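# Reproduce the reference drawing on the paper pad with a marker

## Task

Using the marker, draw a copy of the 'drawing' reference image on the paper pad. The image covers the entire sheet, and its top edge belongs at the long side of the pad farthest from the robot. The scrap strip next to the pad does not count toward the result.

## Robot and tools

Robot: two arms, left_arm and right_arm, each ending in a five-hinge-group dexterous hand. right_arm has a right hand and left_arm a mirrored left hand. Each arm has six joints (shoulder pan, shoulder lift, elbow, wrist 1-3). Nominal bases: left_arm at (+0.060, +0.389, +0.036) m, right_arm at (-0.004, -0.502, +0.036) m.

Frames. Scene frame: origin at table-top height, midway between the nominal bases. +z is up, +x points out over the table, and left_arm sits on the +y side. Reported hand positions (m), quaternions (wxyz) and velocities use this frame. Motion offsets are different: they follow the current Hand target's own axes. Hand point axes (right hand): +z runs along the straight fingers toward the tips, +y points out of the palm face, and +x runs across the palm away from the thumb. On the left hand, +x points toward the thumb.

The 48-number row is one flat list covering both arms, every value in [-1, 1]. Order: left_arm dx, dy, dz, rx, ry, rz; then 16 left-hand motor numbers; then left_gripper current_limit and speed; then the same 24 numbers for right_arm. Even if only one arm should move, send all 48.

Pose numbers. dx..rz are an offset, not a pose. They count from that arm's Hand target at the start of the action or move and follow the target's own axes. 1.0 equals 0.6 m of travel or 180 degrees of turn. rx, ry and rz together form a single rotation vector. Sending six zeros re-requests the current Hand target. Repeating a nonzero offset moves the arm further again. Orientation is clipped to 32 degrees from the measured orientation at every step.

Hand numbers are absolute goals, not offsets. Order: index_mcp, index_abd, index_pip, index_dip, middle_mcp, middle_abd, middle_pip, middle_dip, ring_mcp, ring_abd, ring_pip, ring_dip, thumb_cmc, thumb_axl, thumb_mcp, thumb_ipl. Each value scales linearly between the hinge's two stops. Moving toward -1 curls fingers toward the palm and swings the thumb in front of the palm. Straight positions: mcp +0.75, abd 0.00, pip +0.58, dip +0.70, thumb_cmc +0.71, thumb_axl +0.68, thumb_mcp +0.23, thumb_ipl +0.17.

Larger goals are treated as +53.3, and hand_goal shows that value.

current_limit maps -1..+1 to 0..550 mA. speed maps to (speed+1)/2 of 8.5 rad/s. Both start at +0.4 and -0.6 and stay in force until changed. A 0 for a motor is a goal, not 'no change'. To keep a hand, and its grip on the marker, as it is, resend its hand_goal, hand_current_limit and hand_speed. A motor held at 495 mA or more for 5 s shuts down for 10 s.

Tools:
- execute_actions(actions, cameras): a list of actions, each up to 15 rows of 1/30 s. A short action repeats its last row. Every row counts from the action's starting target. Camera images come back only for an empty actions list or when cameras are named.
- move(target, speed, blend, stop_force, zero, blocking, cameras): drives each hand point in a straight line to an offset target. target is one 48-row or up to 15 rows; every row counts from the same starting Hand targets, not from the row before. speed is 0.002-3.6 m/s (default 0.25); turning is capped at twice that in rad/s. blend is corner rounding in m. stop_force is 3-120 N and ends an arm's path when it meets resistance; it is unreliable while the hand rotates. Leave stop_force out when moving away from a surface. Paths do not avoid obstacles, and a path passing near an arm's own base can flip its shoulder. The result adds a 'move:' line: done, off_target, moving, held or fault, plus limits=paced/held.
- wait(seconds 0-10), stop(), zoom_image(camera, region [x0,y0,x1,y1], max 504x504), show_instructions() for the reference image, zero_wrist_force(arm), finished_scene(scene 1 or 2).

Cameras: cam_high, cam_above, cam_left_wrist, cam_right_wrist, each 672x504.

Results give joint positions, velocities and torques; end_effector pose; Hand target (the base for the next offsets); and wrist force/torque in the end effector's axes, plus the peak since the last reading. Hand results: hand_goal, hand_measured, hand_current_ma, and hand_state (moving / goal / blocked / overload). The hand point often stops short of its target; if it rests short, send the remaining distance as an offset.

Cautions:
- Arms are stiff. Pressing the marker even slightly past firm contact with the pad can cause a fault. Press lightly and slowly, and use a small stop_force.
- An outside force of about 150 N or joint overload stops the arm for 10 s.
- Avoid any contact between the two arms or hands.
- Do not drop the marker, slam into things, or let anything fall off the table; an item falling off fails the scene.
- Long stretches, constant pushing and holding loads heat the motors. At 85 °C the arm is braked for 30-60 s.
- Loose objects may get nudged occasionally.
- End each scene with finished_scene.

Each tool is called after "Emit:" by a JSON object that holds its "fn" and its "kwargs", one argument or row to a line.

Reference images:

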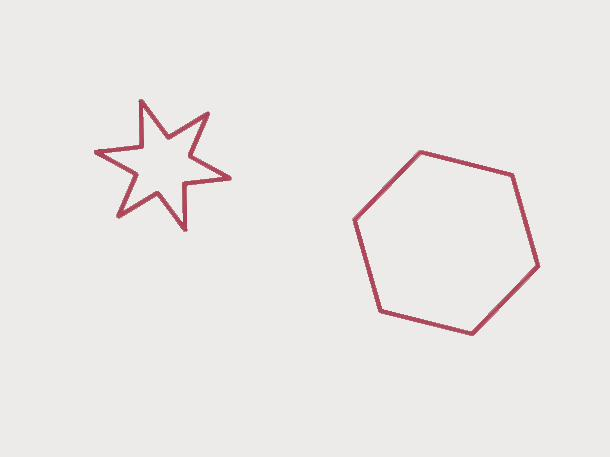

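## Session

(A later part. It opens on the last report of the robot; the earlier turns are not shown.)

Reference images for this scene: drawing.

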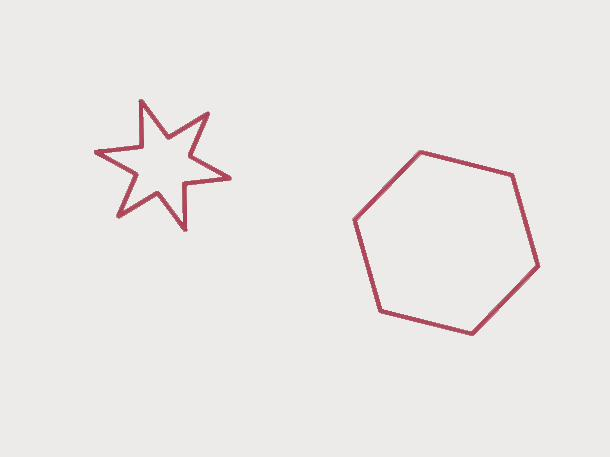

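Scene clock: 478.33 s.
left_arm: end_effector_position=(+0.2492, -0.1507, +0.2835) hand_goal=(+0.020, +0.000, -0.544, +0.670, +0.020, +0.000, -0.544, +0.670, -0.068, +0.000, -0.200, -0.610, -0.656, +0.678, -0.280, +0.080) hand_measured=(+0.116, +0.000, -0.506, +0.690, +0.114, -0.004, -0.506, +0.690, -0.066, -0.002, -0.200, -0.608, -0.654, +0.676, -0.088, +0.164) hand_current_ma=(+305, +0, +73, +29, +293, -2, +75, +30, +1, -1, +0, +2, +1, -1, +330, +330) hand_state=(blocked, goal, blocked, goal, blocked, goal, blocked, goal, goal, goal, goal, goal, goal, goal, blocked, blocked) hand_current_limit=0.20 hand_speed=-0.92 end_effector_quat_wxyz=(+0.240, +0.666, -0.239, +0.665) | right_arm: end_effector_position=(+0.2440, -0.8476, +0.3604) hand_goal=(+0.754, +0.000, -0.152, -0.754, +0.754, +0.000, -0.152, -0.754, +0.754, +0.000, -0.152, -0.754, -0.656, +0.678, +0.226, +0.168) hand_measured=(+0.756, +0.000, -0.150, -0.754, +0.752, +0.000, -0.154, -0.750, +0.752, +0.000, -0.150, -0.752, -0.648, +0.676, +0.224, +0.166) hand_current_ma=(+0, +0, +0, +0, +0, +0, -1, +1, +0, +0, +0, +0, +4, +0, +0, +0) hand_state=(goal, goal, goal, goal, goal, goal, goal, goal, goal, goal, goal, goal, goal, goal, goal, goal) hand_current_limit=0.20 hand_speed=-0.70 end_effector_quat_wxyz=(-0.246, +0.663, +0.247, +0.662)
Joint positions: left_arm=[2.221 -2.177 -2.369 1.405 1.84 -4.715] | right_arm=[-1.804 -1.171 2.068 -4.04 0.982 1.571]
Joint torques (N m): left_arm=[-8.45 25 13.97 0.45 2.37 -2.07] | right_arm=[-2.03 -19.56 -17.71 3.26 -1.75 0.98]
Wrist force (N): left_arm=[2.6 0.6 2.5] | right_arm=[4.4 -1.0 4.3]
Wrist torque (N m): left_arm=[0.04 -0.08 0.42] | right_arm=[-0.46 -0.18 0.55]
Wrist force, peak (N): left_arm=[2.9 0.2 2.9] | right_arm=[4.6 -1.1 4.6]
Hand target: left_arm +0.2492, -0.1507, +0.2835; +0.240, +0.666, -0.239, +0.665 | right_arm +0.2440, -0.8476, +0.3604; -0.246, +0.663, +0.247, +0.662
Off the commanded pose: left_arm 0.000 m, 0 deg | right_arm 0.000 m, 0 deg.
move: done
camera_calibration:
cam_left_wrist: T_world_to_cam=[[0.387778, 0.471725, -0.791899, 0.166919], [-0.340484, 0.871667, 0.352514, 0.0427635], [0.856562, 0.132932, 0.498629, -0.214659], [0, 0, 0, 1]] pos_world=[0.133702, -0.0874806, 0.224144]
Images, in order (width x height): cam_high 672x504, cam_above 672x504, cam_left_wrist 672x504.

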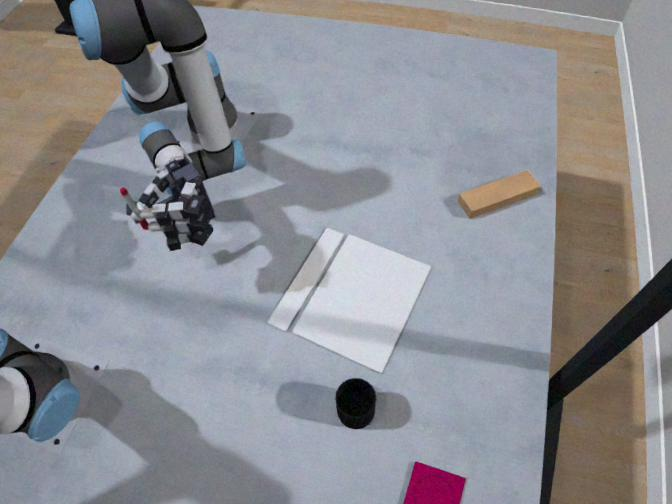

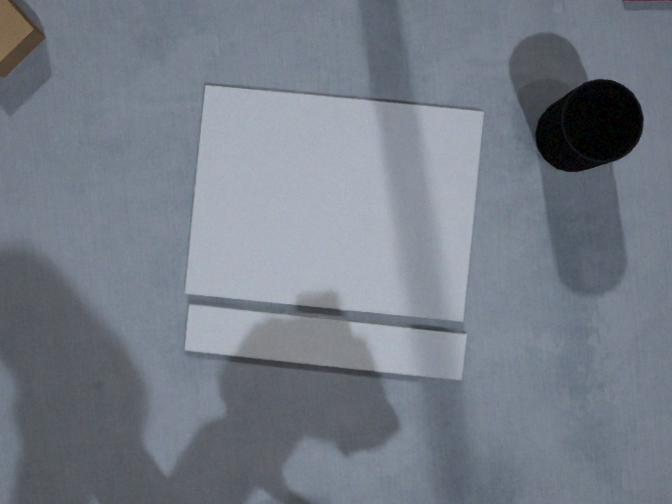

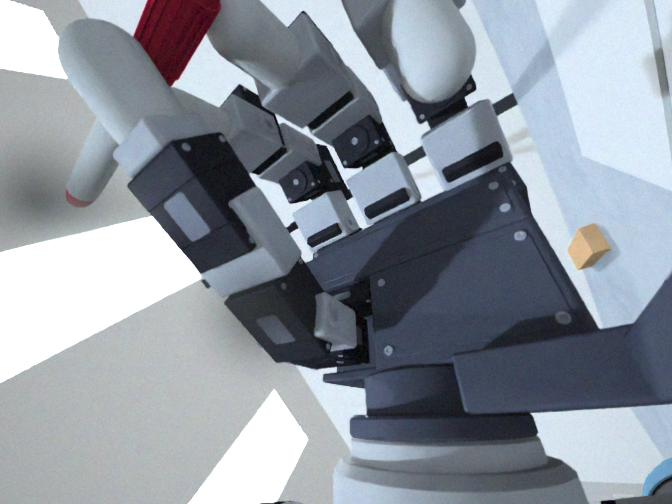

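Emit:
{"fn": "move", "kwargs": {
  "target": [-0.0725,-0.4367,0.189,0,0,0, 0.02,0,-0.545,0.67, 0.02,0,-0.545,0.67, -0.068,0,-0.2,-0.61, -0.657,0.678,-0.28,0.08, 0.2,-0.92, 0,0,0,0,0,0, 0.754,0,-0.153,-0.754, 0.754,0,-0.153,-0.754, 0.754,0,-0.153,-0.754, -0.656,0.678,0.225,0.168, 0.2,-0.7],
  "speed": 0.2,
  "cameras": ["cam_high","cam_above","cam_left_wrist"]
}}

Emit:
{"fn": "zoom_image", "kwargs": {
  "camera": "cam_above",
  "region": [160, 300, 400, 500]
}}

Emit:
{"fn": "zoom_image", "kwargs": {
  "camera": "cam_left_wrist",
  "region": [0, 0, 260, 260]
}}

Scene clock: 481.67 s.
left_arm: end_effector_position=(+0.5034, -0.0213, +0.2394) hand_goal=(+0.020, +0.000, -0.544, +0.670, +0.020, +0.000, -0.544, +0.670, -0.068, +0.000, -0.200, -0.610, -0.656, +0.678, -0.280, +0.080) hand_measured=(+0.116, +0.000, -0.506, +0.690, +0.114, -0.004, -0.506, +0.690, -0.066, -0.002, -0.200, -0.608, -0.654, +0.676, -0.086, +0.164) hand_current_ma=(+304, +0, +73, +29, +293, -2, +75, +30, +1, -1, +0, +2, +1, -1, +330, +330) hand_state=(blocked, goal, blocked, goal, blocked, goal, blocked, goal, goal, goal, goal, goal, goal, goal, blocked, blocked) hand_current_limit=0.20 hand_speed=-0.92 end_effector_quat_wxyz=(+0.240, +0.666, -0.239, +0.665) end_effector_velocity=(+0.002, +0.000, +0.000) end_effector_angular_velocity=(-0.001, -0.001, -0.001) | right_arm: end_effector_position=(+0.2440, -0.8476, +0.3604) hand_goal=(+0.754, +0.000, -0.152, -0.754, +0.754, +0.000, -0.152, -0.754, +0.754, +0.000, -0.152, -0.754, -0.656, +0.678, +0.226, +0.168) hand_measured=(+0.756, +0.000, -0.150, -0.754, +0.752, +0.000, -0.154, -0.750, +0.752, +0.000, -0.150, -0.752, -0.648, +0.676, +0.224, +0.166) hand_current_ma=(+0, +0, +0, +0, +0, +0, -1, +1, +0, +0, +0, +0, +4, +0, +0, +0) hand_state=(goal, goal, goal, goal, goal, goal, goal, goal, goal, goal, goal, goal, goal, goal, goal, goal) hand_current_limit=0.20 hand_speed=-0.70 end_effector_quat_wxyz=(-0.246, +0.663, +0.247, +0.662)
Joint positions: left_arm=[2.988 -2.337 -2.227 1.422 1.073 -4.714] | right_arm=[-1.804 -1.171 2.068 -4.04 0.982 1.571]
Joint velocities: left_arm=[0.002 -0.001 0.005 -0.002 -0.003 -0.001] | right_arm=[within noise]
Joint torques (N m): left_arm=[7.58 29.91 14.13 0.51 -2.53 1.32] | right_arm=[-1.69 -20.48 -17.38 3.18 -1.36 1.24]
Wrist force (N): left_arm=[2.3 0.4 2.5] | right_arm=[4.1 -0.8 4.4]
Wrist torque (N m): left_arm=[-0.01 -0.07 0.37] | right_arm=[-0.44 -0.14 0.53]
Wrist force, peak (N): left_arm=[3.1 1.4 2.6] | right_arm=[5.0 -0.7 4.4]
Hand target: left_arm +0.5036, -0.0212, +0.2394; +0.240, +0.666, -0.239, +0.665 | right_arm +0.2440, -0.8476, +0.3604; -0.246, +0.663, +0.247, +0.662
Off the commanded pose: left_arm 0.000 m, 0 deg | right_arm 0.000 m, 0 deg.
move: done
camera_calibration:
cam_left_wrist: T_world_to_cam=[[0.387614, 0.471814, -0.791926, -0.0275048], [-0.340757, 0.871574, 0.352481, 0.0322705], [0.856528, 0.133228, 0.498608, -0.427591], [0, 0, 0, 1]] pos_world=[0.387901, 0.0418181, 0.180044]
Images, in order (width x height): cam_high 672x504, cam_above 672x504, cam_left_wrist 672x504.

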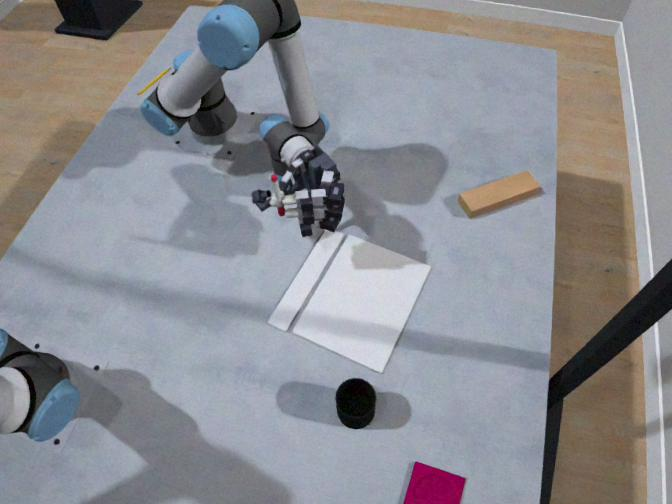

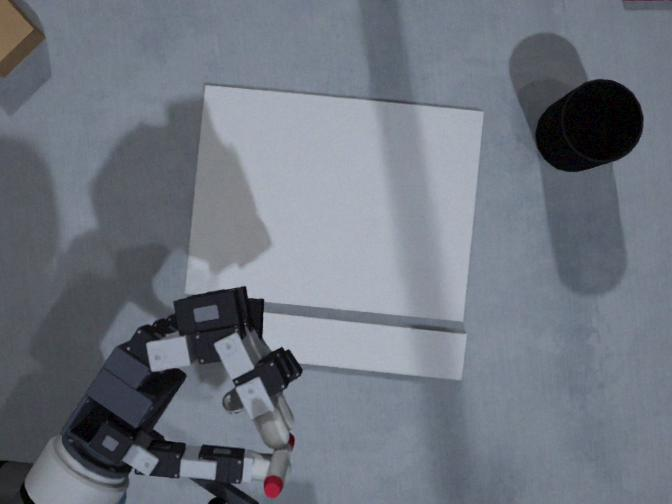

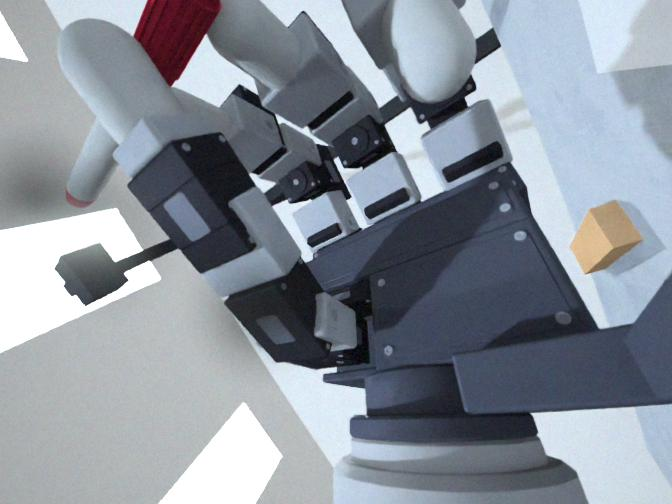

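Scaled by 2.100.

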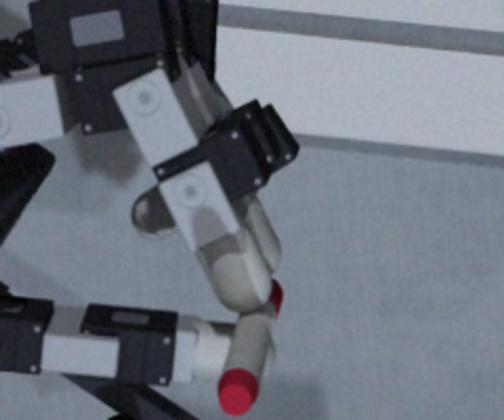

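Scaled by 1.938.

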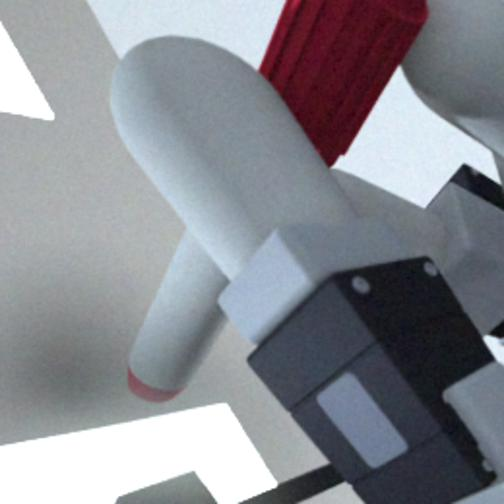

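Emit:
{"fn": "move", "kwargs": {
  "target": [
    [-0.0583,0,0,0,0,0, 0.02,0,-0.545,0.67, 0.02,0,-0.545,0.67, -0.068,0,-0.2,-0.61, -0.657,0.678,-0.28,0.08, 0.2,-0.92, 0.0667,-0.3323,0.63,0.107,0,0, 0.754,0,0.1387,-0.754, 0.754,0,0.1387,-0.754, 0.754,0,0.1387,-0.754, -0.656,0.678,0.225,0.168, 0.2,-0.7],
    [-0.0583,0,0,0,0,0, 0.02,0,-0.545,0.67, 0.02,0,-0.545,0.67, -0.068,0,-0.2,-0.61, -0.657,0.678,-0.28,0.08, 0.2,-0.92, 0.0667,-0.7428,0.9937,0.107,0,0, 0.754,0,0.1387,-0.754, 0.754,0,0.1387,-0.754, 0.754,0,0.1387,-0.754, -0.656,0.678,0.225,0.168, 0.2,-0.7]
  ],
  "speed": 0.2,
  "cameras": ["cam_above","cam_right_wrist"]
}}

Scene clock: 495.13 s.
left_arm: end_effector_position=(+0.5035, -0.0213, +0.2044) hand_goal=(+0.020, +0.000, -0.544, +0.670, +0.020, +0.000, -0.544, +0.670, -0.068, +0.000, -0.200, -0.610, -0.656, +0.678, -0.280, +0.080) hand_measured=(+0.116, +0.000, -0.506, +0.690, +0.114, -0.004, -0.506, +0.690, -0.066, -0.002, -0.200, -0.608, -0.654, +0.676, -0.086, +0.164) hand_current_ma=(+304, +0, +73, +29, +293, -2, +75, +30, +1, -1, +0, +2, +1, -1, +330, +330) hand_state=(blocked, goal, blocked, goal, blocked, goal, blocked, goal, goal, goal, goal, goal, goal, goal, blocked, blocked) hand_current_limit=0.20 hand_speed=-0.92 end_effector_quat_wxyz=(+0.240, +0.666, -0.239, +0.665) | right_arm: end_effector_position=(+0.4045, -0.1207, +0.3989) hand_goal=(+0.754, +0.000, +0.138, -0.754, +0.754, +0.000, +0.138, -0.754, +0.754, +0.000, +0.138, -0.754, -0.656, +0.678, +0.226, +0.168) hand_measured=(+0.756, +0.000, +0.136, -0.754, +0.752, +0.000, +0.134, -0.750, +0.752, +0.000, +0.134, -0.752, -0.648, +0.676, +0.224, +0.166) hand_current_ma=(+0, +0, +0, +0, +0, +0, -1, +1, +0, +0, -1, +0, +4, +0, +0, +0) hand_state=(goal, goal, goal, goal, goal, goal, goal, goal, goal, goal, goal, goal, goal, goal, goal, goal) hand_current_limit=0.20 hand_speed=-0.70 end_effector_quat_wxyz=(-0.353, +0.613, +0.354, +0.612)
Joint positions: left_arm=[2.988 -2.439 -2.2 1.498 1.073 -4.714] | right_arm=[0.397 -1.494 2.365 -4.01 -0.883 1.569]
Joint torques (N m): left_arm=[-8.52 30.7 10.98 3.04 1.91 -1.22] | right_arm=[10.19 -8 -21.33 -3.28 -2.02 1.37]
Wrist force (N): left_arm=[2.5 0.6 2.6] | right_arm=[4.5 -0.8 4.1]
Wrist torque (N m): left_arm=[0.03 -0.07 0.37] | right_arm=[-0.41 -0.18 0.44]
Wrist force, peak (N): left_arm=[2.7 0.8 2.9] | right_arm=[4.5 -1.7 5.1]
Hand target: left_arm +0.5035, -0.0213, +0.2044; +0.240, +0.666, -0.239, +0.665 | right_arm +0.4045, -0.1207, +0.3989; -0.353, +0.613, +0.354, +0.612
Off the commanded pose: left_arm 0.000 m, 0 deg | right_arm 0.000 m, 0 deg.
move: done
camera_calibration:
cam_right_wrist: T_world_to_cam=[[0.558884, -0.290336, -0.776758, 0.0815444], [-0.790743, -0.468704, -0.393754, 0.359256], [-0.249749, 0.834279, -0.491532, 0.518709], [0, 0, 0, 1]] pos_world=[0.368052, -0.240688, 0.459761]
Images, in order (width x height): cam_above 672x504, cam_right_wrist 672x504.

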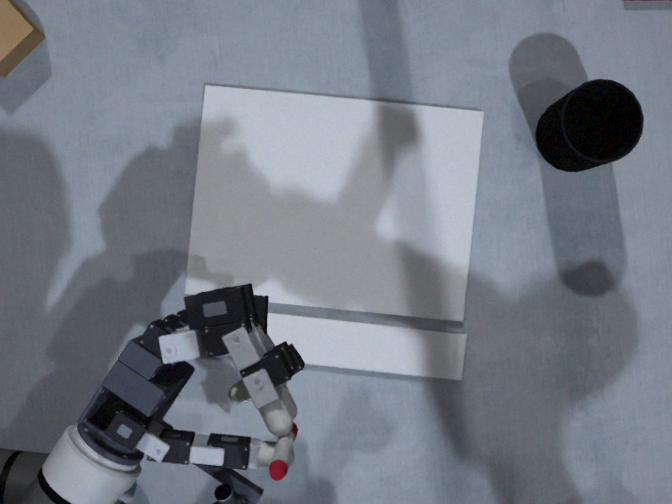

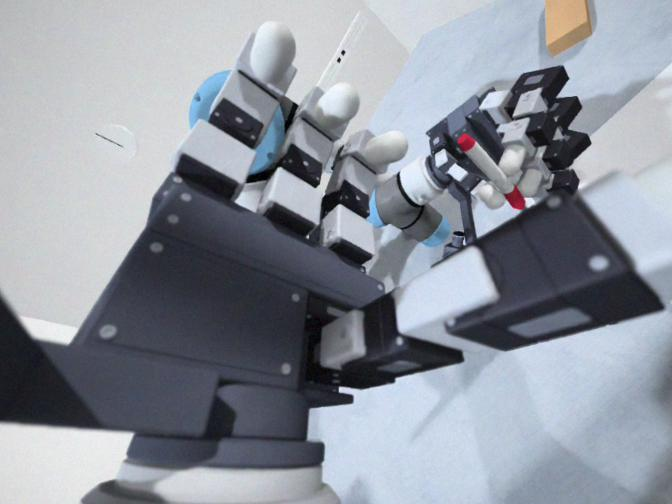

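Emit:
{"fn": "zoom_image", "kwargs": {
  "camera": "cam_right_wrist",
  "region": [420, 100, 570, 240]
}}

Emit:
{"fn": "zoom_image", "kwargs": {
  "camera": "cam_above",
  "region": [220, 380, 340, 500]
}}

Scaled by 3.360.

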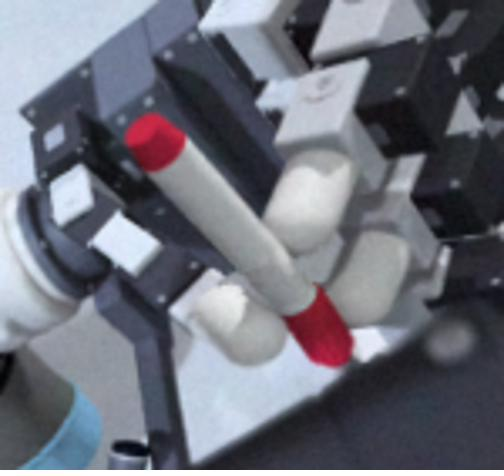

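Scaled by 4.200.

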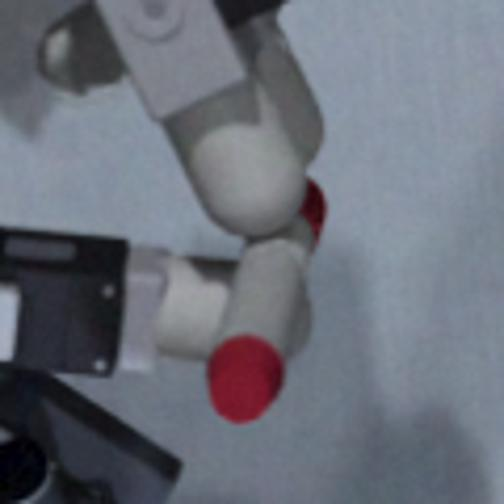

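Emit:
{"fn": "move", "kwargs": {
  "target": [
    [0,0,0,0,0,0, 0.02,0,-0.545,0.67, 0.02,0,-0.545,0.67, -0.068,0,-0.2,-0.61, -0.657,0.678,-0.28,0.08, 0.2,-0.92, -0.1933,0,0,0,0,0, 0.754,0,0.1387,-0.754, 0.754,0,0.1387,-0.754, 0.754,0,0.1387,-0.754, -0.656,0.678,0.225,0.168, 0.2,-0.7],
    [0,0,0,0,0,0, 0.02,0,-0.545,0.67, 0.02,0,-0.545,0.67, -0.068,0,-0.2,-0.61, -0.657,0.678,-0.28,0.08, 0.2,-0.92, -0.1933,0,0.1,0,0,0, 0.754,0,0.1387,-0.754, 0.754,0,0.1387,-0.754, 0.754,0,0.1387,-0.754, -0.656,0.678,0.225,0.168, 0.2,-0.7]
  ],
  "speed": 0.12,
  "cameras": ["cam_above","cam_right_wrist"]
}}

Emit:
{"fn": "zoom_image", "kwargs": {
  "camera": "cam_right_wrist",
  "region": [360, 60, 570, 270]
}}

Emit:
{"fn": "zoom_image", "kwargs": {
  "camera": "cam_above",
  "region": [180, 360, 340, 500]
}}

Scene clock: 501.47 s.
left_arm: end_effector_position=(+0.5035, -0.0213, +0.2044) hand_goal=(+0.020, +0.000, -0.544, +0.670, +0.020, +0.000, -0.544, +0.670, -0.068, +0.000, -0.200, -0.610, -0.656, +0.678, -0.280, +0.080) hand_measured=(+0.116, +0.000, -0.506, +0.690, +0.114, -0.004, -0.506, +0.690, -0.066, -0.002, -0.200, -0.608, -0.654, +0.676, -0.086, +0.164) hand_current_ma=(+304, +0, +73, +29, +293, -2, +75, +30, +1, -1, +0, +2, +1, -1, +330, +330) hand_state=(blocked, goal, blocked, goal, blocked, goal, blocked, goal, goal, goal, goal, goal, goal, goal, blocked, blocked) hand_current_limit=0.20 hand_speed=-0.92 end_effector_quat_wxyz=(+0.240, +0.666, -0.239, +0.665) | right_arm: end_effector_position=(+0.4343, -0.0690, +0.2828) hand_goal=(+0.754, +0.000, +0.138, -0.754, +0.754, +0.000, +0.138, -0.754, +0.754, +0.000, +0.138, -0.754, -0.656, +0.678, +0.226, +0.168) hand_measured=(+0.756, +0.000, +0.136, -0.754, +0.752, +0.000, +0.134, -0.750, +0.752, +0.000, +0.134, -0.752, -0.648, +0.676, +0.224, +0.166) hand_current_ma=(+0, +0, +0, +0, +0, +0, -1, +1, +0, +0, -1, +0, +4, +0, +0, +0) hand_state=(goal, goal, goal, goal, goal, goal, goal, goal, goal, goal, goal, goal, goal, goal, goal, goal) hand_current_limit=0.20 hand_speed=-0.70 end_effector_quat_wxyz=(-0.353, +0.613, +0.354, +0.612)
Joint positions: left_arm=[2.988 -2.439 -2.2 1.498 1.073 -4.714] | right_arm=[0.509 -1.069 2.264 -4.334 -0.994 1.569]
Joint torques (N m): left_arm=[-9.16 31.33 11.5 2.73 2.02 -1.16] | right_arm=[10.94 -21.24 -14.26 0.55 -1.95 -1.82]
Wrist force (N): left_arm=[2.6 0.4 2.8] | right_arm=[4.3 -0.9 4.4]
Wrist torque (N m): left_arm=[-0.01 -0.11 0.40] | right_arm=[-0.45 -0.17 0.44]
Wrist force, peak (N): left_arm=[2.7 0.6 2.7] | right_arm=[4.8 -0.9 4.6]
Hand target: left_arm +0.5035, -0.0213, +0.2044; +0.240, +0.666, -0.239, +0.665 | right_arm +0.4344, -0.0689, +0.2828; -0.353, +0.613, +0.354, +0.612
Off the commanded pose: left_arm 0.000 m, 0 deg | right_arm 0.000 m, 0 deg.
move: done
camera_calibration:
cam_right_wrist: T_world_to_cam=[[0.558867, -0.290373, -0.776757, -0.0102824], [-0.790791, -0.468591, -0.393792, 0.36139], [-0.249635, 0.83433, -0.491505, 0.425907], [0, 0, 0, 1]] pos_world=[0.397852, -0.188988, 0.343661]
Images, in order (width x height): cam_above 672x504, cam_right_wrist 672x504.

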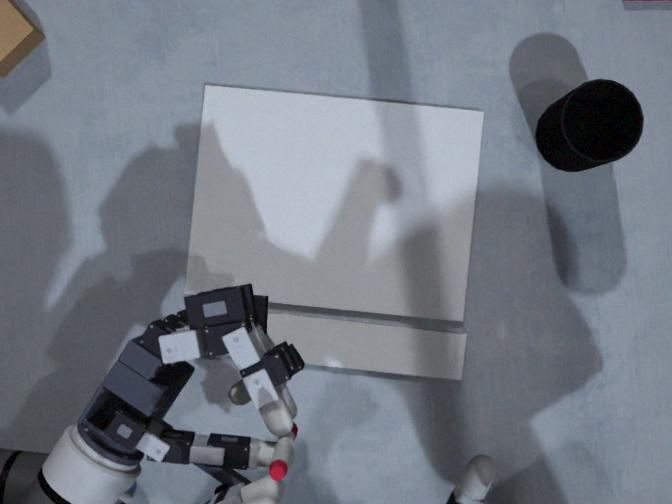

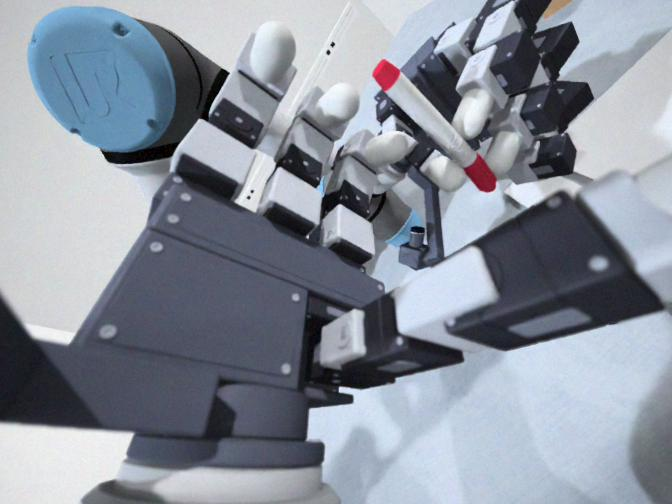

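Scaled by 2.400.

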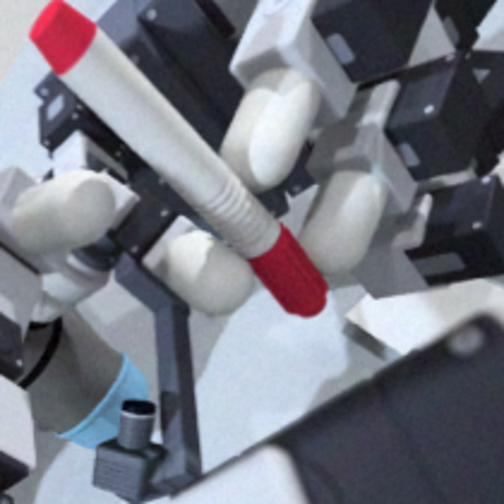

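Scaled by 3.150.

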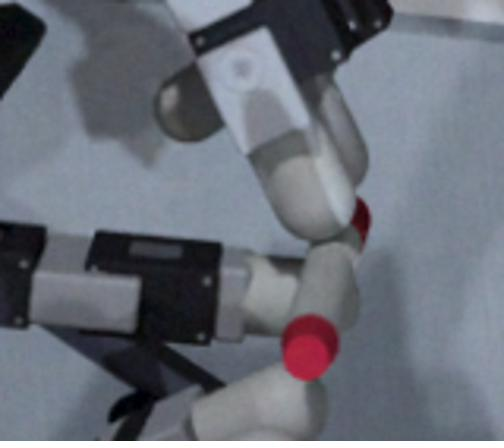

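Emit:
{"fn": "move", "kwargs": {
  "target": [
    [0,0,0,0,0,0, 0.02,0,-0.545,0.67, 0.02,0,-0.545,0.67, -0.068,0,-0.2,-0.61, -0.657,0.678,-0.28,0.08, 0.2,-0.92, 0,-0.0048,0.0648,0,0,0, 0.754,0,0.1387,-0.754, 0.754,0,0.1387,-0.754, 0.754,0,0.1387,-0.754, -0.656,0.678,0.225,0.168, 0.2,-0.7],
    [0,0,0,0,0,0, 0.02,0,-0.545,0.67, 0.02,0,-0.545,0.67, -0.068,0,-0.2,-0.61, -0.657,0.678,-0.28,0.08, 0.2,-0.92, 0,0.0877,0.0648,0,0,0, 0.754,0,0.1387,-0.754, 0.754,0,0.1387,-0.754, 0.754,0,0.1387,-0.754, -0.656,0.678,0.225,0.168, 0.2,-0.7]
  ],
  "speed": 0.06,
  "stop_force": 4,
  "cameras": ["cam_above","cam_right_wrist"]
}}

Emit:
{"fn": "zoom_image", "kwargs": {
  "camera": "cam_right_wrist",
  "region": [260, 20, 500, 260]
}}

Emit:
{"fn": "zoom_image", "kwargs": {
  "camera": "cam_above",
  "region": [180, 360, 340, 500]
}}

Scene clock: 507.53 s.
left_arm: end_effector_position=(+0.5035, -0.0213, +0.2044) hand_goal=(+0.020, +0.000, -0.544, +0.670, +0.020, +0.000, -0.544, +0.670, -0.068, +0.000, -0.200, -0.610, -0.656, +0.678, -0.280, +0.080) hand_measured=(+0.116, +0.000, -0.506, +0.690, +0.114, -0.004, -0.506, +0.690, -0.066, -0.002, -0.200, -0.608, -0.654, +0.676, -0.086, +0.164) hand_current_ma=(+304, +0, +73, +29, +293, -2, +75, +30, +1, -1, +0, +2, +1, -1, +330, +330) hand_state=(blocked, goal, blocked, goal, blocked, goal, blocked, goal, goal, goal, goal, goal, goal, goal, blocked, blocked) hand_current_limit=0.20 hand_speed=-0.92 end_effector_quat_wxyz=(+0.240, +0.666, -0.239, +0.665) | right_arm: end_effector_position=(+0.4994, -0.0615, +0.2828) hand_goal=(+0.754, +0.000, +0.138, -0.754, +0.754, +0.000, +0.138, -0.754, +0.754, +0.000, +0.138, -0.754, -0.656, +0.678, +0.226, +0.168) hand_measured=(+0.756, +0.000, +0.136, -0.754, +0.752, +0.000, +0.134, -0.750, +0.752, +0.000, +0.134, -0.752, -0.648, +0.676, +0.224, +0.166) hand_current_ma=(+0, +0, +0, +0, +0, +0, -1, +1, +0, +0, -1, +0, +4, +0, +0, +0) hand_state=(goal, goal, goal, goal, goal, goal, goal, goal, goal, goal, goal, goal, goal, goal, goal, goal) hand_current_limit=0.20 hand_speed=-0.70 end_effector_quat_wxyz=(-0.353, +0.613, +0.354, +0.612)
Joint positions: left_arm=[2.988 -2.439 -2.2 1.498 1.073 -4.714] | right_arm=[0.452 -1.004 2.113 -4.248 -0.938 1.569]
Joint torques (N m): left_arm=[-9.17 32.45 10.45 2.64 1.94 -1.06] | right_arm=[-10.33 -24.28 -17.24 0.81 1.66 -1.49]
Wrist force (N): left_arm=[2.3 0.1 2.4] | right_arm=[4.2 -0.8 4.2]
Wrist torque (N m): left_arm=[-0.02 -0.07 0.37] | right_arm=[-0.41 -0.16 0.44]
Wrist force, peak (N): left_arm=[2.9 0.3 2.7] | right_arm=[4.7 -1.0 4.6]
Hand target: left_arm +0.5035, -0.0213, +0.2044; +0.240, +0.666, -0.239, +0.665 | right_arm +0.4994, -0.0615, +0.2828; -0.353, +0.613, +0.354, +0.612
Off the commanded pose: left_arm 0.000 m, 0 deg | right_arm 0.000 m, 0 deg.
move: done
camera_calibration:
cam_right_wrist: T_world_to_cam=[[0.558879, -0.29042, -0.77673, -0.0445879], [-0.790812, -0.468524, -0.393829, 0.41638], [-0.249541, 0.834351, -0.491516, 0.435817], [0, 0, 0, 1]] pos_world=[0.462952, -0.181489, 0.343561]
Images, in order (width x height): cam_above 672x504, cam_right_wrist 672x504.

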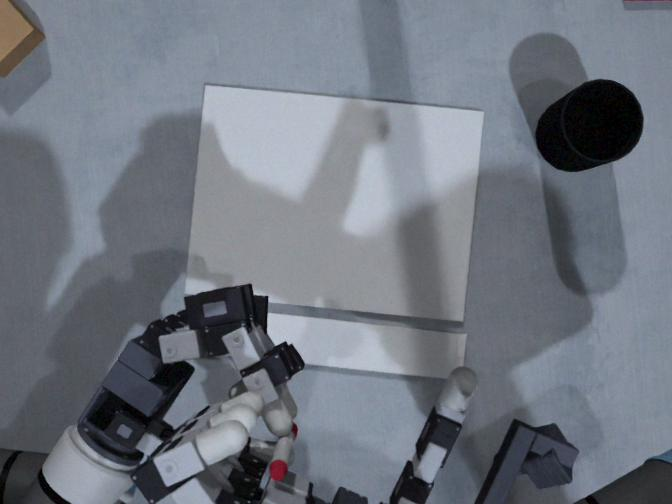

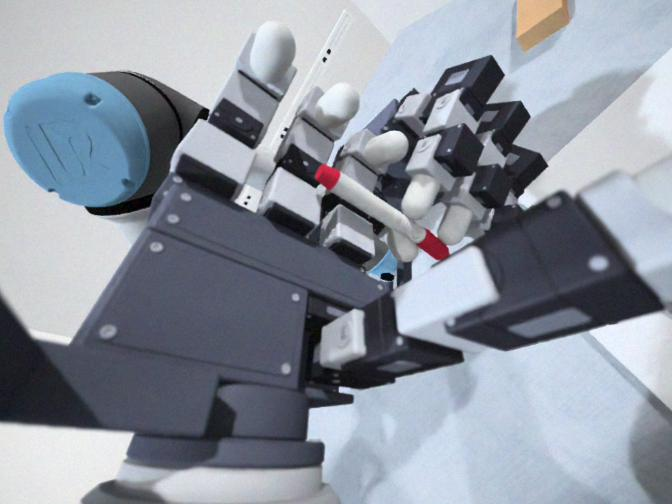

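Scaled by 2.100.

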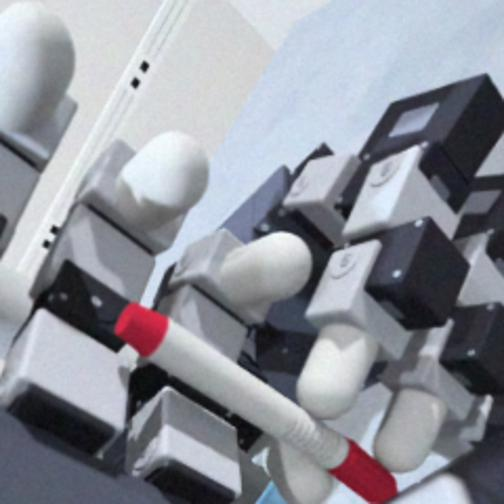

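Scaled by 3.150.

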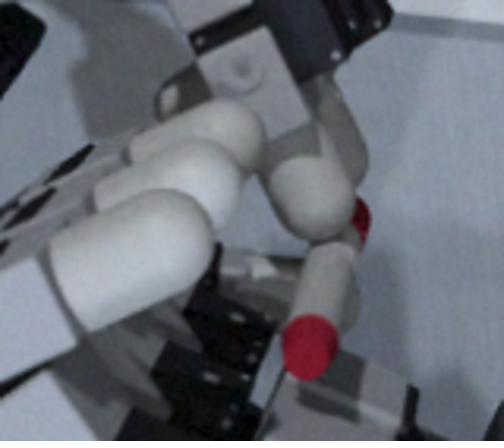

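Emit:
{"fn": "move", "kwargs": {
  "target": [
    [0,0,0,0,0,0, 0.02,0,-0.545,0.67, 0.02,0,-0.545,0.67, -0.068,0,-0.2,-0.61, -0.657,0.678,-0.28,0.08, 0.2,-0.92, 0,0.005,0,0,0,0, 0.754,0,-0.299,-0.783, 0.754,0,0.1387,-0.754, 0.754,0,0.1387,-0.754, -0.656,0.678,0.225,0.168, 0.2,-0.85],
    [0,0,0,0,0,0, 0.02,0,-0.545,0.67, 0.02,0,-0.545,0.67, -0.068,0,-0.2,-0.61, -0.657,0.678,-0.28,0.08, 0.2,-0.92, 0,0.005,0,0,0,0, 0.754,0,-0.474,-0.783, 0.754,0,0.1387,-0.754, 0.754,0,0.1387,-0.754, -0.656,0.678,0.225,0.168, 0.2,-0.9]
  ],
  "speed": 0.06,
  "cameras": ["cam_above","cam_right_wrist"]
}}

Emit:
{"fn": "zoom_image", "kwargs": {
  "camera": "cam_right_wrist",
  "region": [260, 20, 500, 260]
}}

Emit:
{"fn": "zoom_image", "kwargs": {
  "camera": "cam_above",
  "region": [180, 360, 340, 500]
}}

Scene clock: 511.33 s.
left_arm: end_effector_position=(+0.5035, -0.0213, +0.2044) hand_goal=(+0.020, +0.000, -0.544, +0.670, +0.020, +0.000, -0.544, +0.670, -0.068, +0.000, -0.200, -0.610, -0.656, +0.678, -0.280, +0.080) hand_measured=(+0.116, +0.000, -0.506, +0.690, +0.114, -0.004, -0.506, +0.690, -0.066, -0.002, -0.200, -0.608, -0.654, +0.676, -0.086, +0.164) hand_current_ma=(+304, +0, +73, +29, +293, -2, +75, +30, +1, -1, +0, +2, +1, -1, +330, +330) hand_state=(blocked, goal, blocked, goal, blocked, goal, blocked, goal, goal, goal, goal, goal, goal, goal, blocked, blocked) hand_current_limit=0.20 hand_speed=-0.92 end_effector_quat_wxyz=(+0.240, +0.666, -0.239, +0.665) | right_arm: end_effector_position=(+0.5020, -0.0630, +0.2828) hand_goal=(+0.754, +0.000, -0.474, -0.782, +0.754, +0.000, +0.138, -0.754, +0.754, +0.000, +0.138, -0.754, -0.656, +0.678, +0.226, +0.168) hand_measured=(+0.756, +0.000, -0.472, -0.780, +0.752, +0.000, +0.134, -0.750, +0.752, +0.000, +0.134, -0.752, -0.648, +0.676, +0.224, +0.166) hand_current_ma=(+0, +0, +0, +1, +0, +0, -1, +1, +0, +0, -1, +0, +4, +0, +0, +0) hand_state=(goal, goal, goal, goal, goal, goal, goal, goal, goal, goal, goal, goal, goal, goal, goal, goal) hand_current_limit=0.20 hand_speed=-0.90 end_effector_quat_wxyz=(-0.353, +0.613, +0.354, +0.612)
Joint positions: left_arm=[2.988 -2.439 -2.2 1.498 1.073 -4.714] | right_arm=[0.446 -1.003 2.11 -4.246 -0.932 1.569]
Joint torques (N m): left_arm=[-8.32 30.97 10.68 2.78 1.94 -1.05] | right_arm=[-11.9 -26.06 -16.53 0.77 1.62 -1.52]
Wrist force (N): left_arm=[2.0 0.3 2.6] | right_arm=[4.4 -0.8 4.2]
Wrist torque (N m): left_arm=[-0.01 -0.02 0.34] | right_arm=[-0.40 -0.18 0.47]
Wrist force, peak (N): left_arm=[2.5 0.5 3.0] | right_arm=[4.7 -0.8 4.4]
Hand target: left_arm +0.5035, -0.0213, +0.2044; +0.240, +0.666, -0.239, +0.665 | right_arm +0.5020, -0.0630, +0.2828; -0.353, +0.613, +0.354, +0.612
Off the commanded pose: left_arm 0.000 m, 0 deg | right_arm 0.000 m, 0 deg.
move: done
camera_calibration:
cam_right_wrist: T_world_to_cam=[[0.558879, -0.29042, -0.77673, -0.0464766], [-0.790812, -0.468524, -0.393829, 0.417734], [-0.249541, 0.834351, -0.491516, 0.437717], [0, 0, 0, 1]] pos_world=[0.465552, -0.182989, 0.343561]
Images, in order (width x height): cam_above 672x504, cam_right_wrist 672x504.

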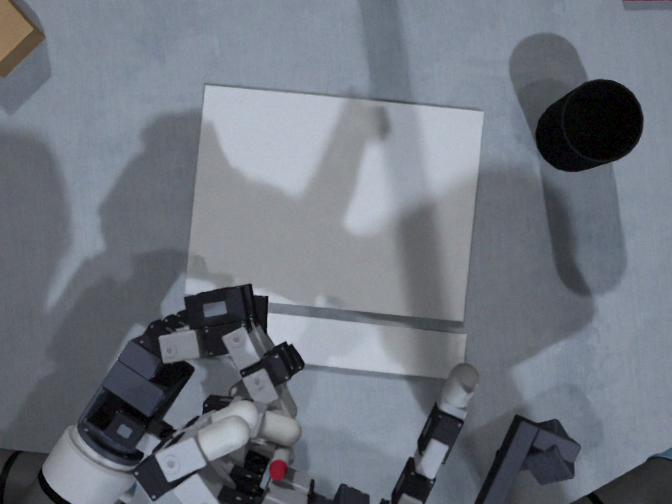

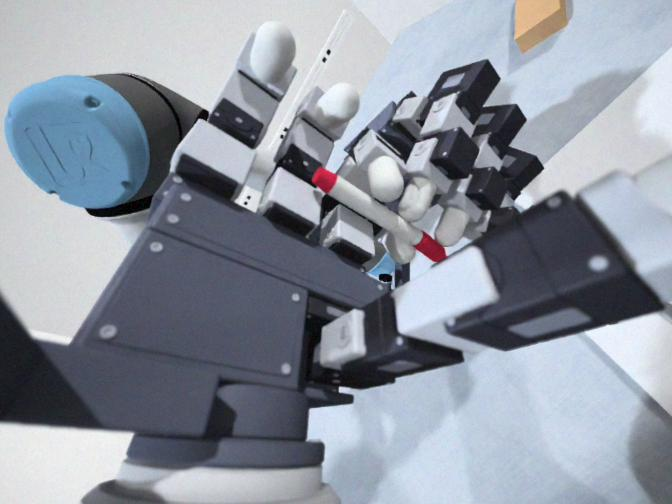

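Scaled by 2.100.

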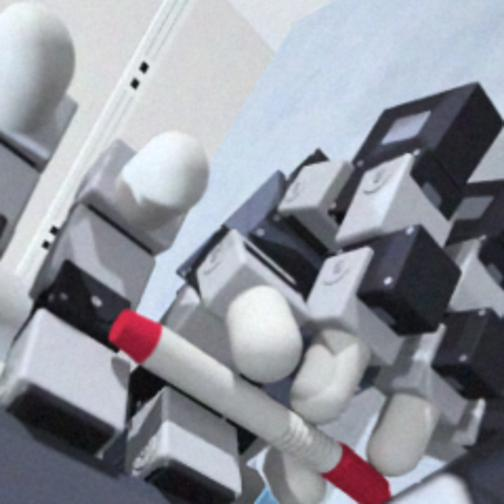

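Scaled by 3.150.

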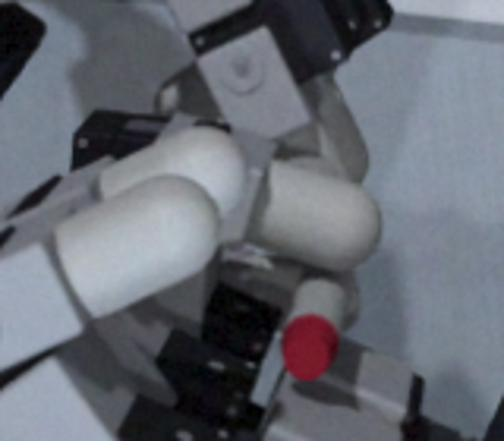

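Emit:
{"fn": "move", "kwargs": {
  "target": [
    [0,0,0,0,0,0, 0.02,0,-0.545,0.67, 0.02,0,-0.545,0.67, -0.068,0,-0.2,-0.61, -0.657,0.678,-0.28,0.08, 0.2,-0.92, 0,0,0,0,0,0, 0.754,0,-0.54,-0.783, 0.754,0,0.1387,-0.754, 0.754,0,0.1387,-0.754, -0.656,0.678,0.225,0.168, 0.2,-0.94],
    [0,0,0,0,0,0, 0.02,0,-0.545,0.67, 0.02,0,-0.545,0.67, -0.068,0,-0.2,-0.61, -0.657,0.678,-0.28,0.08, 0.2,-0.92, 0,0,0,0,0,0, 0.754,0,-0.60,-0.81, 0.754,0,0.1387,-0.754, 0.754,0,0.1387,-0.754, -0.656,0.678,0.225,0.168, 0.2,-0.94]
  ],
  "speed": 0.06,
  "cameras": ["cam_above","cam_right_wrist"]
}}

Emit:
{"fn": "zoom_image", "kwargs": {
  "camera": "cam_right_wrist",
  "region": [260, 20, 500, 260]
}}

Emit:
{"fn": "zoom_image", "kwargs": {
  "camera": "cam_above",
  "region": [180, 360, 340, 500]
}}

Scene clock: 513.73 s.
left_arm: end_effector_position=(+0.5035, -0.0213, +0.2044) hand_goal=(+0.020, +0.000, -0.544, +0.670, +0.020, +0.000, -0.544, +0.670, -0.068, +0.000, -0.200, -0.610, -0.656, +0.678, -0.280, +0.080) hand_measured=(+0.104, +0.000, -0.508, +0.690, +0.114, -0.004, -0.506, +0.690, -0.066, -0.002, -0.200, -0.608, -0.656, +0.676, -0.080, +0.160) hand_current_ma=(+253, +0, +70, +29, +293, -2, +75, +30, +1, -1, +0, +2, +0, -1, +330, +327) hand_state=(blocked, goal, blocked, goal, blocked, goal, blocked, goal, goal, goal, goal, goal, goal, goal, blocked, blocked) hand_current_limit=0.20 hand_speed=-0.92 end_effector_quat_wxyz=(+0.240, +0.666, -0.239, +0.665) | right_arm: end_effector_position=(+0.5020, -0.0630, +0.2828) hand_goal=(+0.754, +0.000, -0.600, -0.810, +0.754, +0.000, +0.138, -0.754, +0.754, +0.000, +0.138, -0.754, -0.656, +0.678, +0.226, +0.168) hand_measured=(+0.752, +0.000, -0.572, -0.800, +0.756, +0.000, +0.134, -0.750, +0.752, +0.000, +0.134, -0.752, -0.648, +0.676, +0.224, +0.166) hand_current_ma=(-1, +0, +25, +4, +0, +0, -1, +1, +0, +0, -1, +0, +4, +0, +0, +0) hand_state=(goal, goal, blocked, goal, goal, goal, goal, goal, goal, goal, goal, goal, goal, goal, goal, goal) hand_current_limit=0.20 hand_speed=-0.94 end_effector_quat_wxyz=(-0.353, +0.613, +0.354, +0.612)
Joint positions: left_arm=[2.988 -2.439 -2.2 1.498 1.073 -4.714] | right_arm=[0.446 -1.003 2.11 -4.246 -0.932 1.569]
Joint torques (N m): left_arm=[-9.18 31.97 10.44 2.47 1.93 -0.98] | right_arm=[-11.05 -25.29 -15.46 0.85 1.62 -1.51]
Wrist force (N): left_arm=[2.9 0.9 2.1] | right_arm=[4.8 0.0 4.2]
Wrist torque (N m): left_arm=[-0.02 -0.06 0.38] | right_arm=[-0.41 -0.17 0.42]
Wrist force, peak (N): left_arm=[2.6 0.5 2.9] | right_arm=[4.8 -0.6 4.5]
Hand target: left_arm +0.5035, -0.0213, +0.2044; +0.240, +0.666, -0.239, +0.665 | right_arm +0.5020, -0.0630, +0.2828; -0.353, +0.613, +0.354, +0.612
Off the commanded pose: left_arm 0.000 m, 0 deg | right_arm 0.000 m, 0 deg.
move: done
camera_calibration:
cam_right_wrist: T_world_to_cam=[[0.558879, -0.29042, -0.77673, -0.0464766], [-0.790812, -0.468524, -0.393829, 0.417734], [-0.249541, 0.834351, -0.491516, 0.437717], [0, 0, 0, 1]] pos_world=[0.465552, -0.182989, 0.343561]
Images, in order (width x height): cam_above 672x504, cam_right_wrist 672x504.

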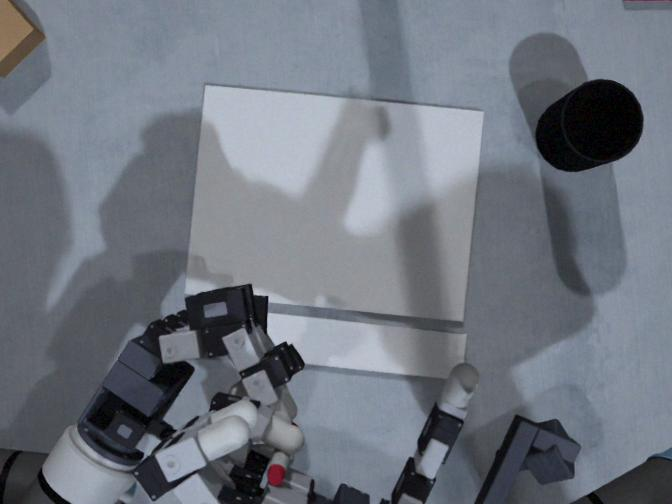

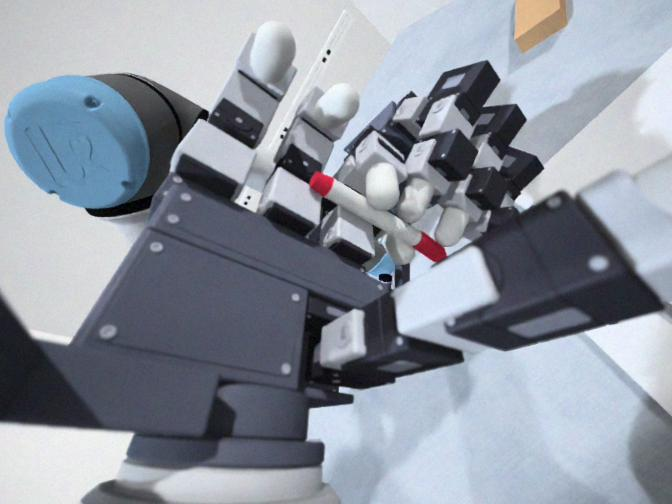

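Scaled by 2.100.

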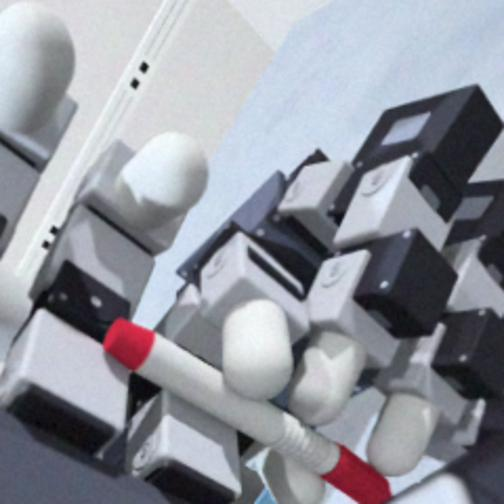

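Scaled by 3.150.

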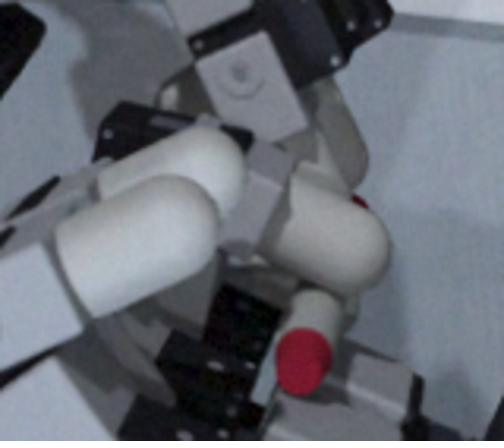

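Emit:
{"fn": "move", "kwargs": {
  "target": [
    [0,0,0,0,0,0, 0.02,0,-0.545,0.67, 0.02,0,-0.545,0.67, -0.068,0,-0.2,-0.61, -0.657,0.678,-0.28,0.08, 0.2,-0.92, 0,0,0,0,0,0, 0.754,0,-0.64,-0.83, 0.754,0,0.1387,-0.754, 0.754,0,0.1387,-0.754, -0.656,0.678,0.225,0.168, 0.2,-0.94],
    [0,0,0,0,0,0, 0.02,0,-0.545,0.67, 0.02,0,-0.545,0.67, -0.068,0,-0.2,-0.61, -0.657,0.678,-0.28,0.08, 0.2,-0.92, 0,0,0,0,0,0, 0.754,0,-0.68,-0.85, 0.754,0,0.1387,-0.754, 0.754,0,0.1387,-0.754, -0.656,0.678,0.225,0.168, 0.2,-0.94]
  ],
  "speed": 0.06,
  "cameras": ["cam_above","cam_right_wrist"]
}}

Emit:
{"fn": "zoom_image", "kwargs": {
  "camera": "cam_right_wrist",
  "region": [260, 20, 500, 260]
}}

Emit:
{"fn": "zoom_image", "kwargs": {
  "camera": "cam_above",
  "region": [180, 360, 340, 500]
}}

Scene clock: 516.17 s.
left_arm: end_effector_position=(+0.5035, -0.0213, +0.2044) hand_goal=(+0.020, +0.000, -0.544, +0.670, +0.020, +0.000, -0.544, +0.670, -0.068, +0.000, -0.200, -0.610, -0.656, +0.678, -0.280, +0.080) hand_measured=(+0.094, +0.000, -0.512, +0.688, +0.104, -0.004, -0.506, +0.690, -0.066, -0.002, -0.200, -0.608, -0.656, +0.676, -0.074, +0.158) hand_current_ma=(+215, +0, +58, +28, +252, -2, +75, +30, +1, -1, +0, +2, +0, -1, +330, +321) hand_state=(blocked, goal, blocked, goal, blocked, goal, blocked, goal, goal, goal, goal, goal, goal, goal, blocked, blocked) hand_current_limit=0.20 hand_speed=-0.92 end_effector_quat_wxyz=(+0.240, +0.666, -0.239, +0.665) | right_arm: end_effector_position=(+0.5020, -0.0630, +0.2828) hand_goal=(+0.754, +0.000, -0.680, -0.850, +0.754, +0.000, +0.138, -0.754, +0.754, +0.000, +0.138, -0.754, -0.656, +0.678, +0.226, +0.168) hand_measured=(+0.744, +0.000, -0.598, -0.800, +0.758, +0.000, +0.134, -0.750, +0.752, +0.000, +0.134, -0.752, -0.648, +0.676, +0.224, +0.166) hand_current_ma=(-4, +0, +151, +66, +1, +0, -1, +1, +0, +0, -1, +0, +4, +0, +0, +0) hand_state=(goal, goal, blocked, blocked, goal, goal, goal, goal, goal, goal, goal, goal, goal, goal, goal, goal) hand_current_limit=0.20 hand_speed=-0.94 end_effector_quat_wxyz=(-0.353, +0.613, +0.354, +0.612)
Joint positions: left_arm=[2.988 -2.439 -2.2 1.498 1.073 -4.714] | right_arm=[0.446 -1.003 2.11 -4.246 -0.932 1.569]
Joint torques (N m): left_arm=[-8.93 32.25 9.26 2.06 2.02 -0.94] | right_arm=[-7.48 -25.22 -15.6 0.77 1.68 -0.89]
Wrist force (N): left_arm=[2.6 0.9 1.1] | right_arm=[4.5 1.2 4.0]
Wrist torque (N m): left_arm=[-0.04 -0.03 0.35] | right_arm=[-0.34 -0.16 0.36]
Wrist force, peak (N): left_arm=[3.3 0.7 1.5] | right_arm=[4.7 0.0 4.7]
Hand target: left_arm +0.5035, -0.0213, +0.2044; +0.240, +0.666, -0.239, +0.665 | right_arm +0.5020, -0.0630, +0.2828; -0.353, +0.613, +0.354, +0.612
Off the commanded pose: left_arm 0.000 m, 0 deg | right_arm 0.000 m, 0 deg.
move: done
camera_calibration:
cam_right_wrist: T_world_to_cam=[[0.558879, -0.29042, -0.77673, -0.0464766], [-0.790812, -0.468524, -0.393829, 0.417734], [-0.249541, 0.834351, -0.491516, 0.437717], [0, 0, 0, 1]] pos_world=[0.465552, -0.182989, 0.343561]
Images, in order (width x height): cam_above 672x504, cam_right_wrist 672x504.

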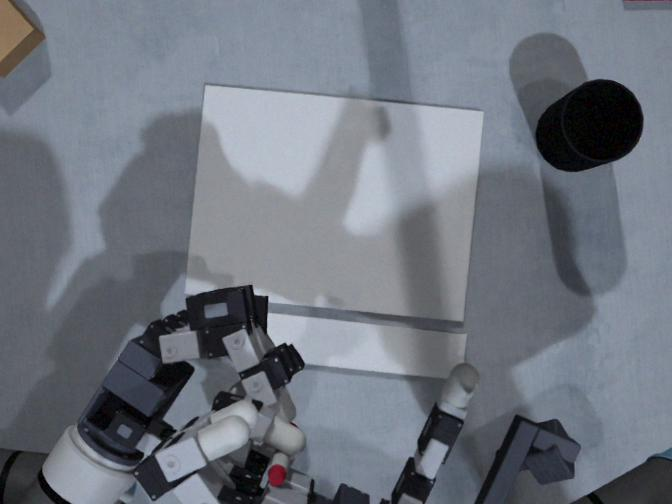

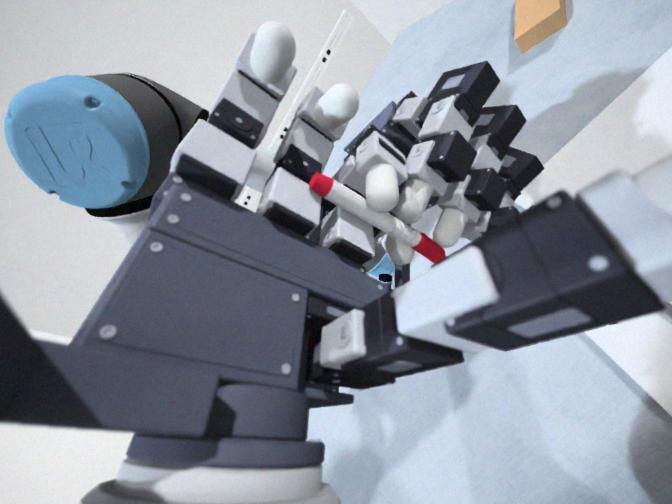

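Scaled by 2.100.

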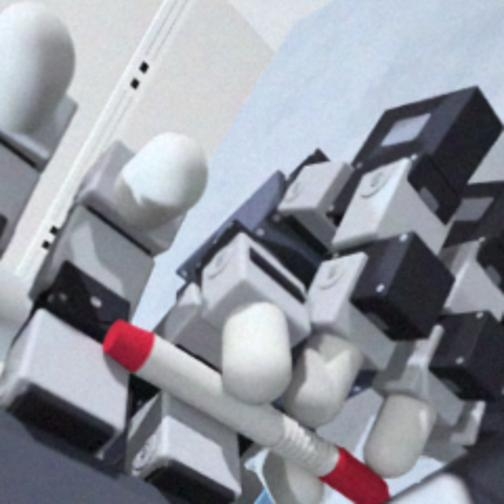

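Scaled by 3.150.

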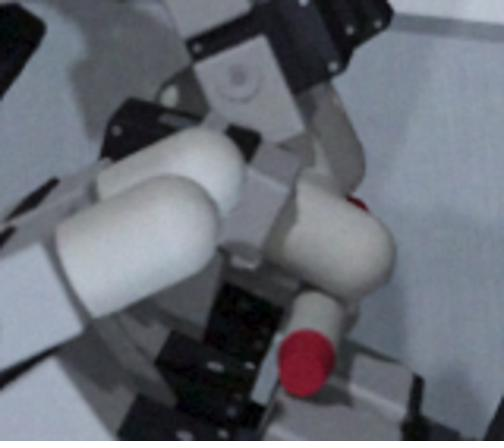

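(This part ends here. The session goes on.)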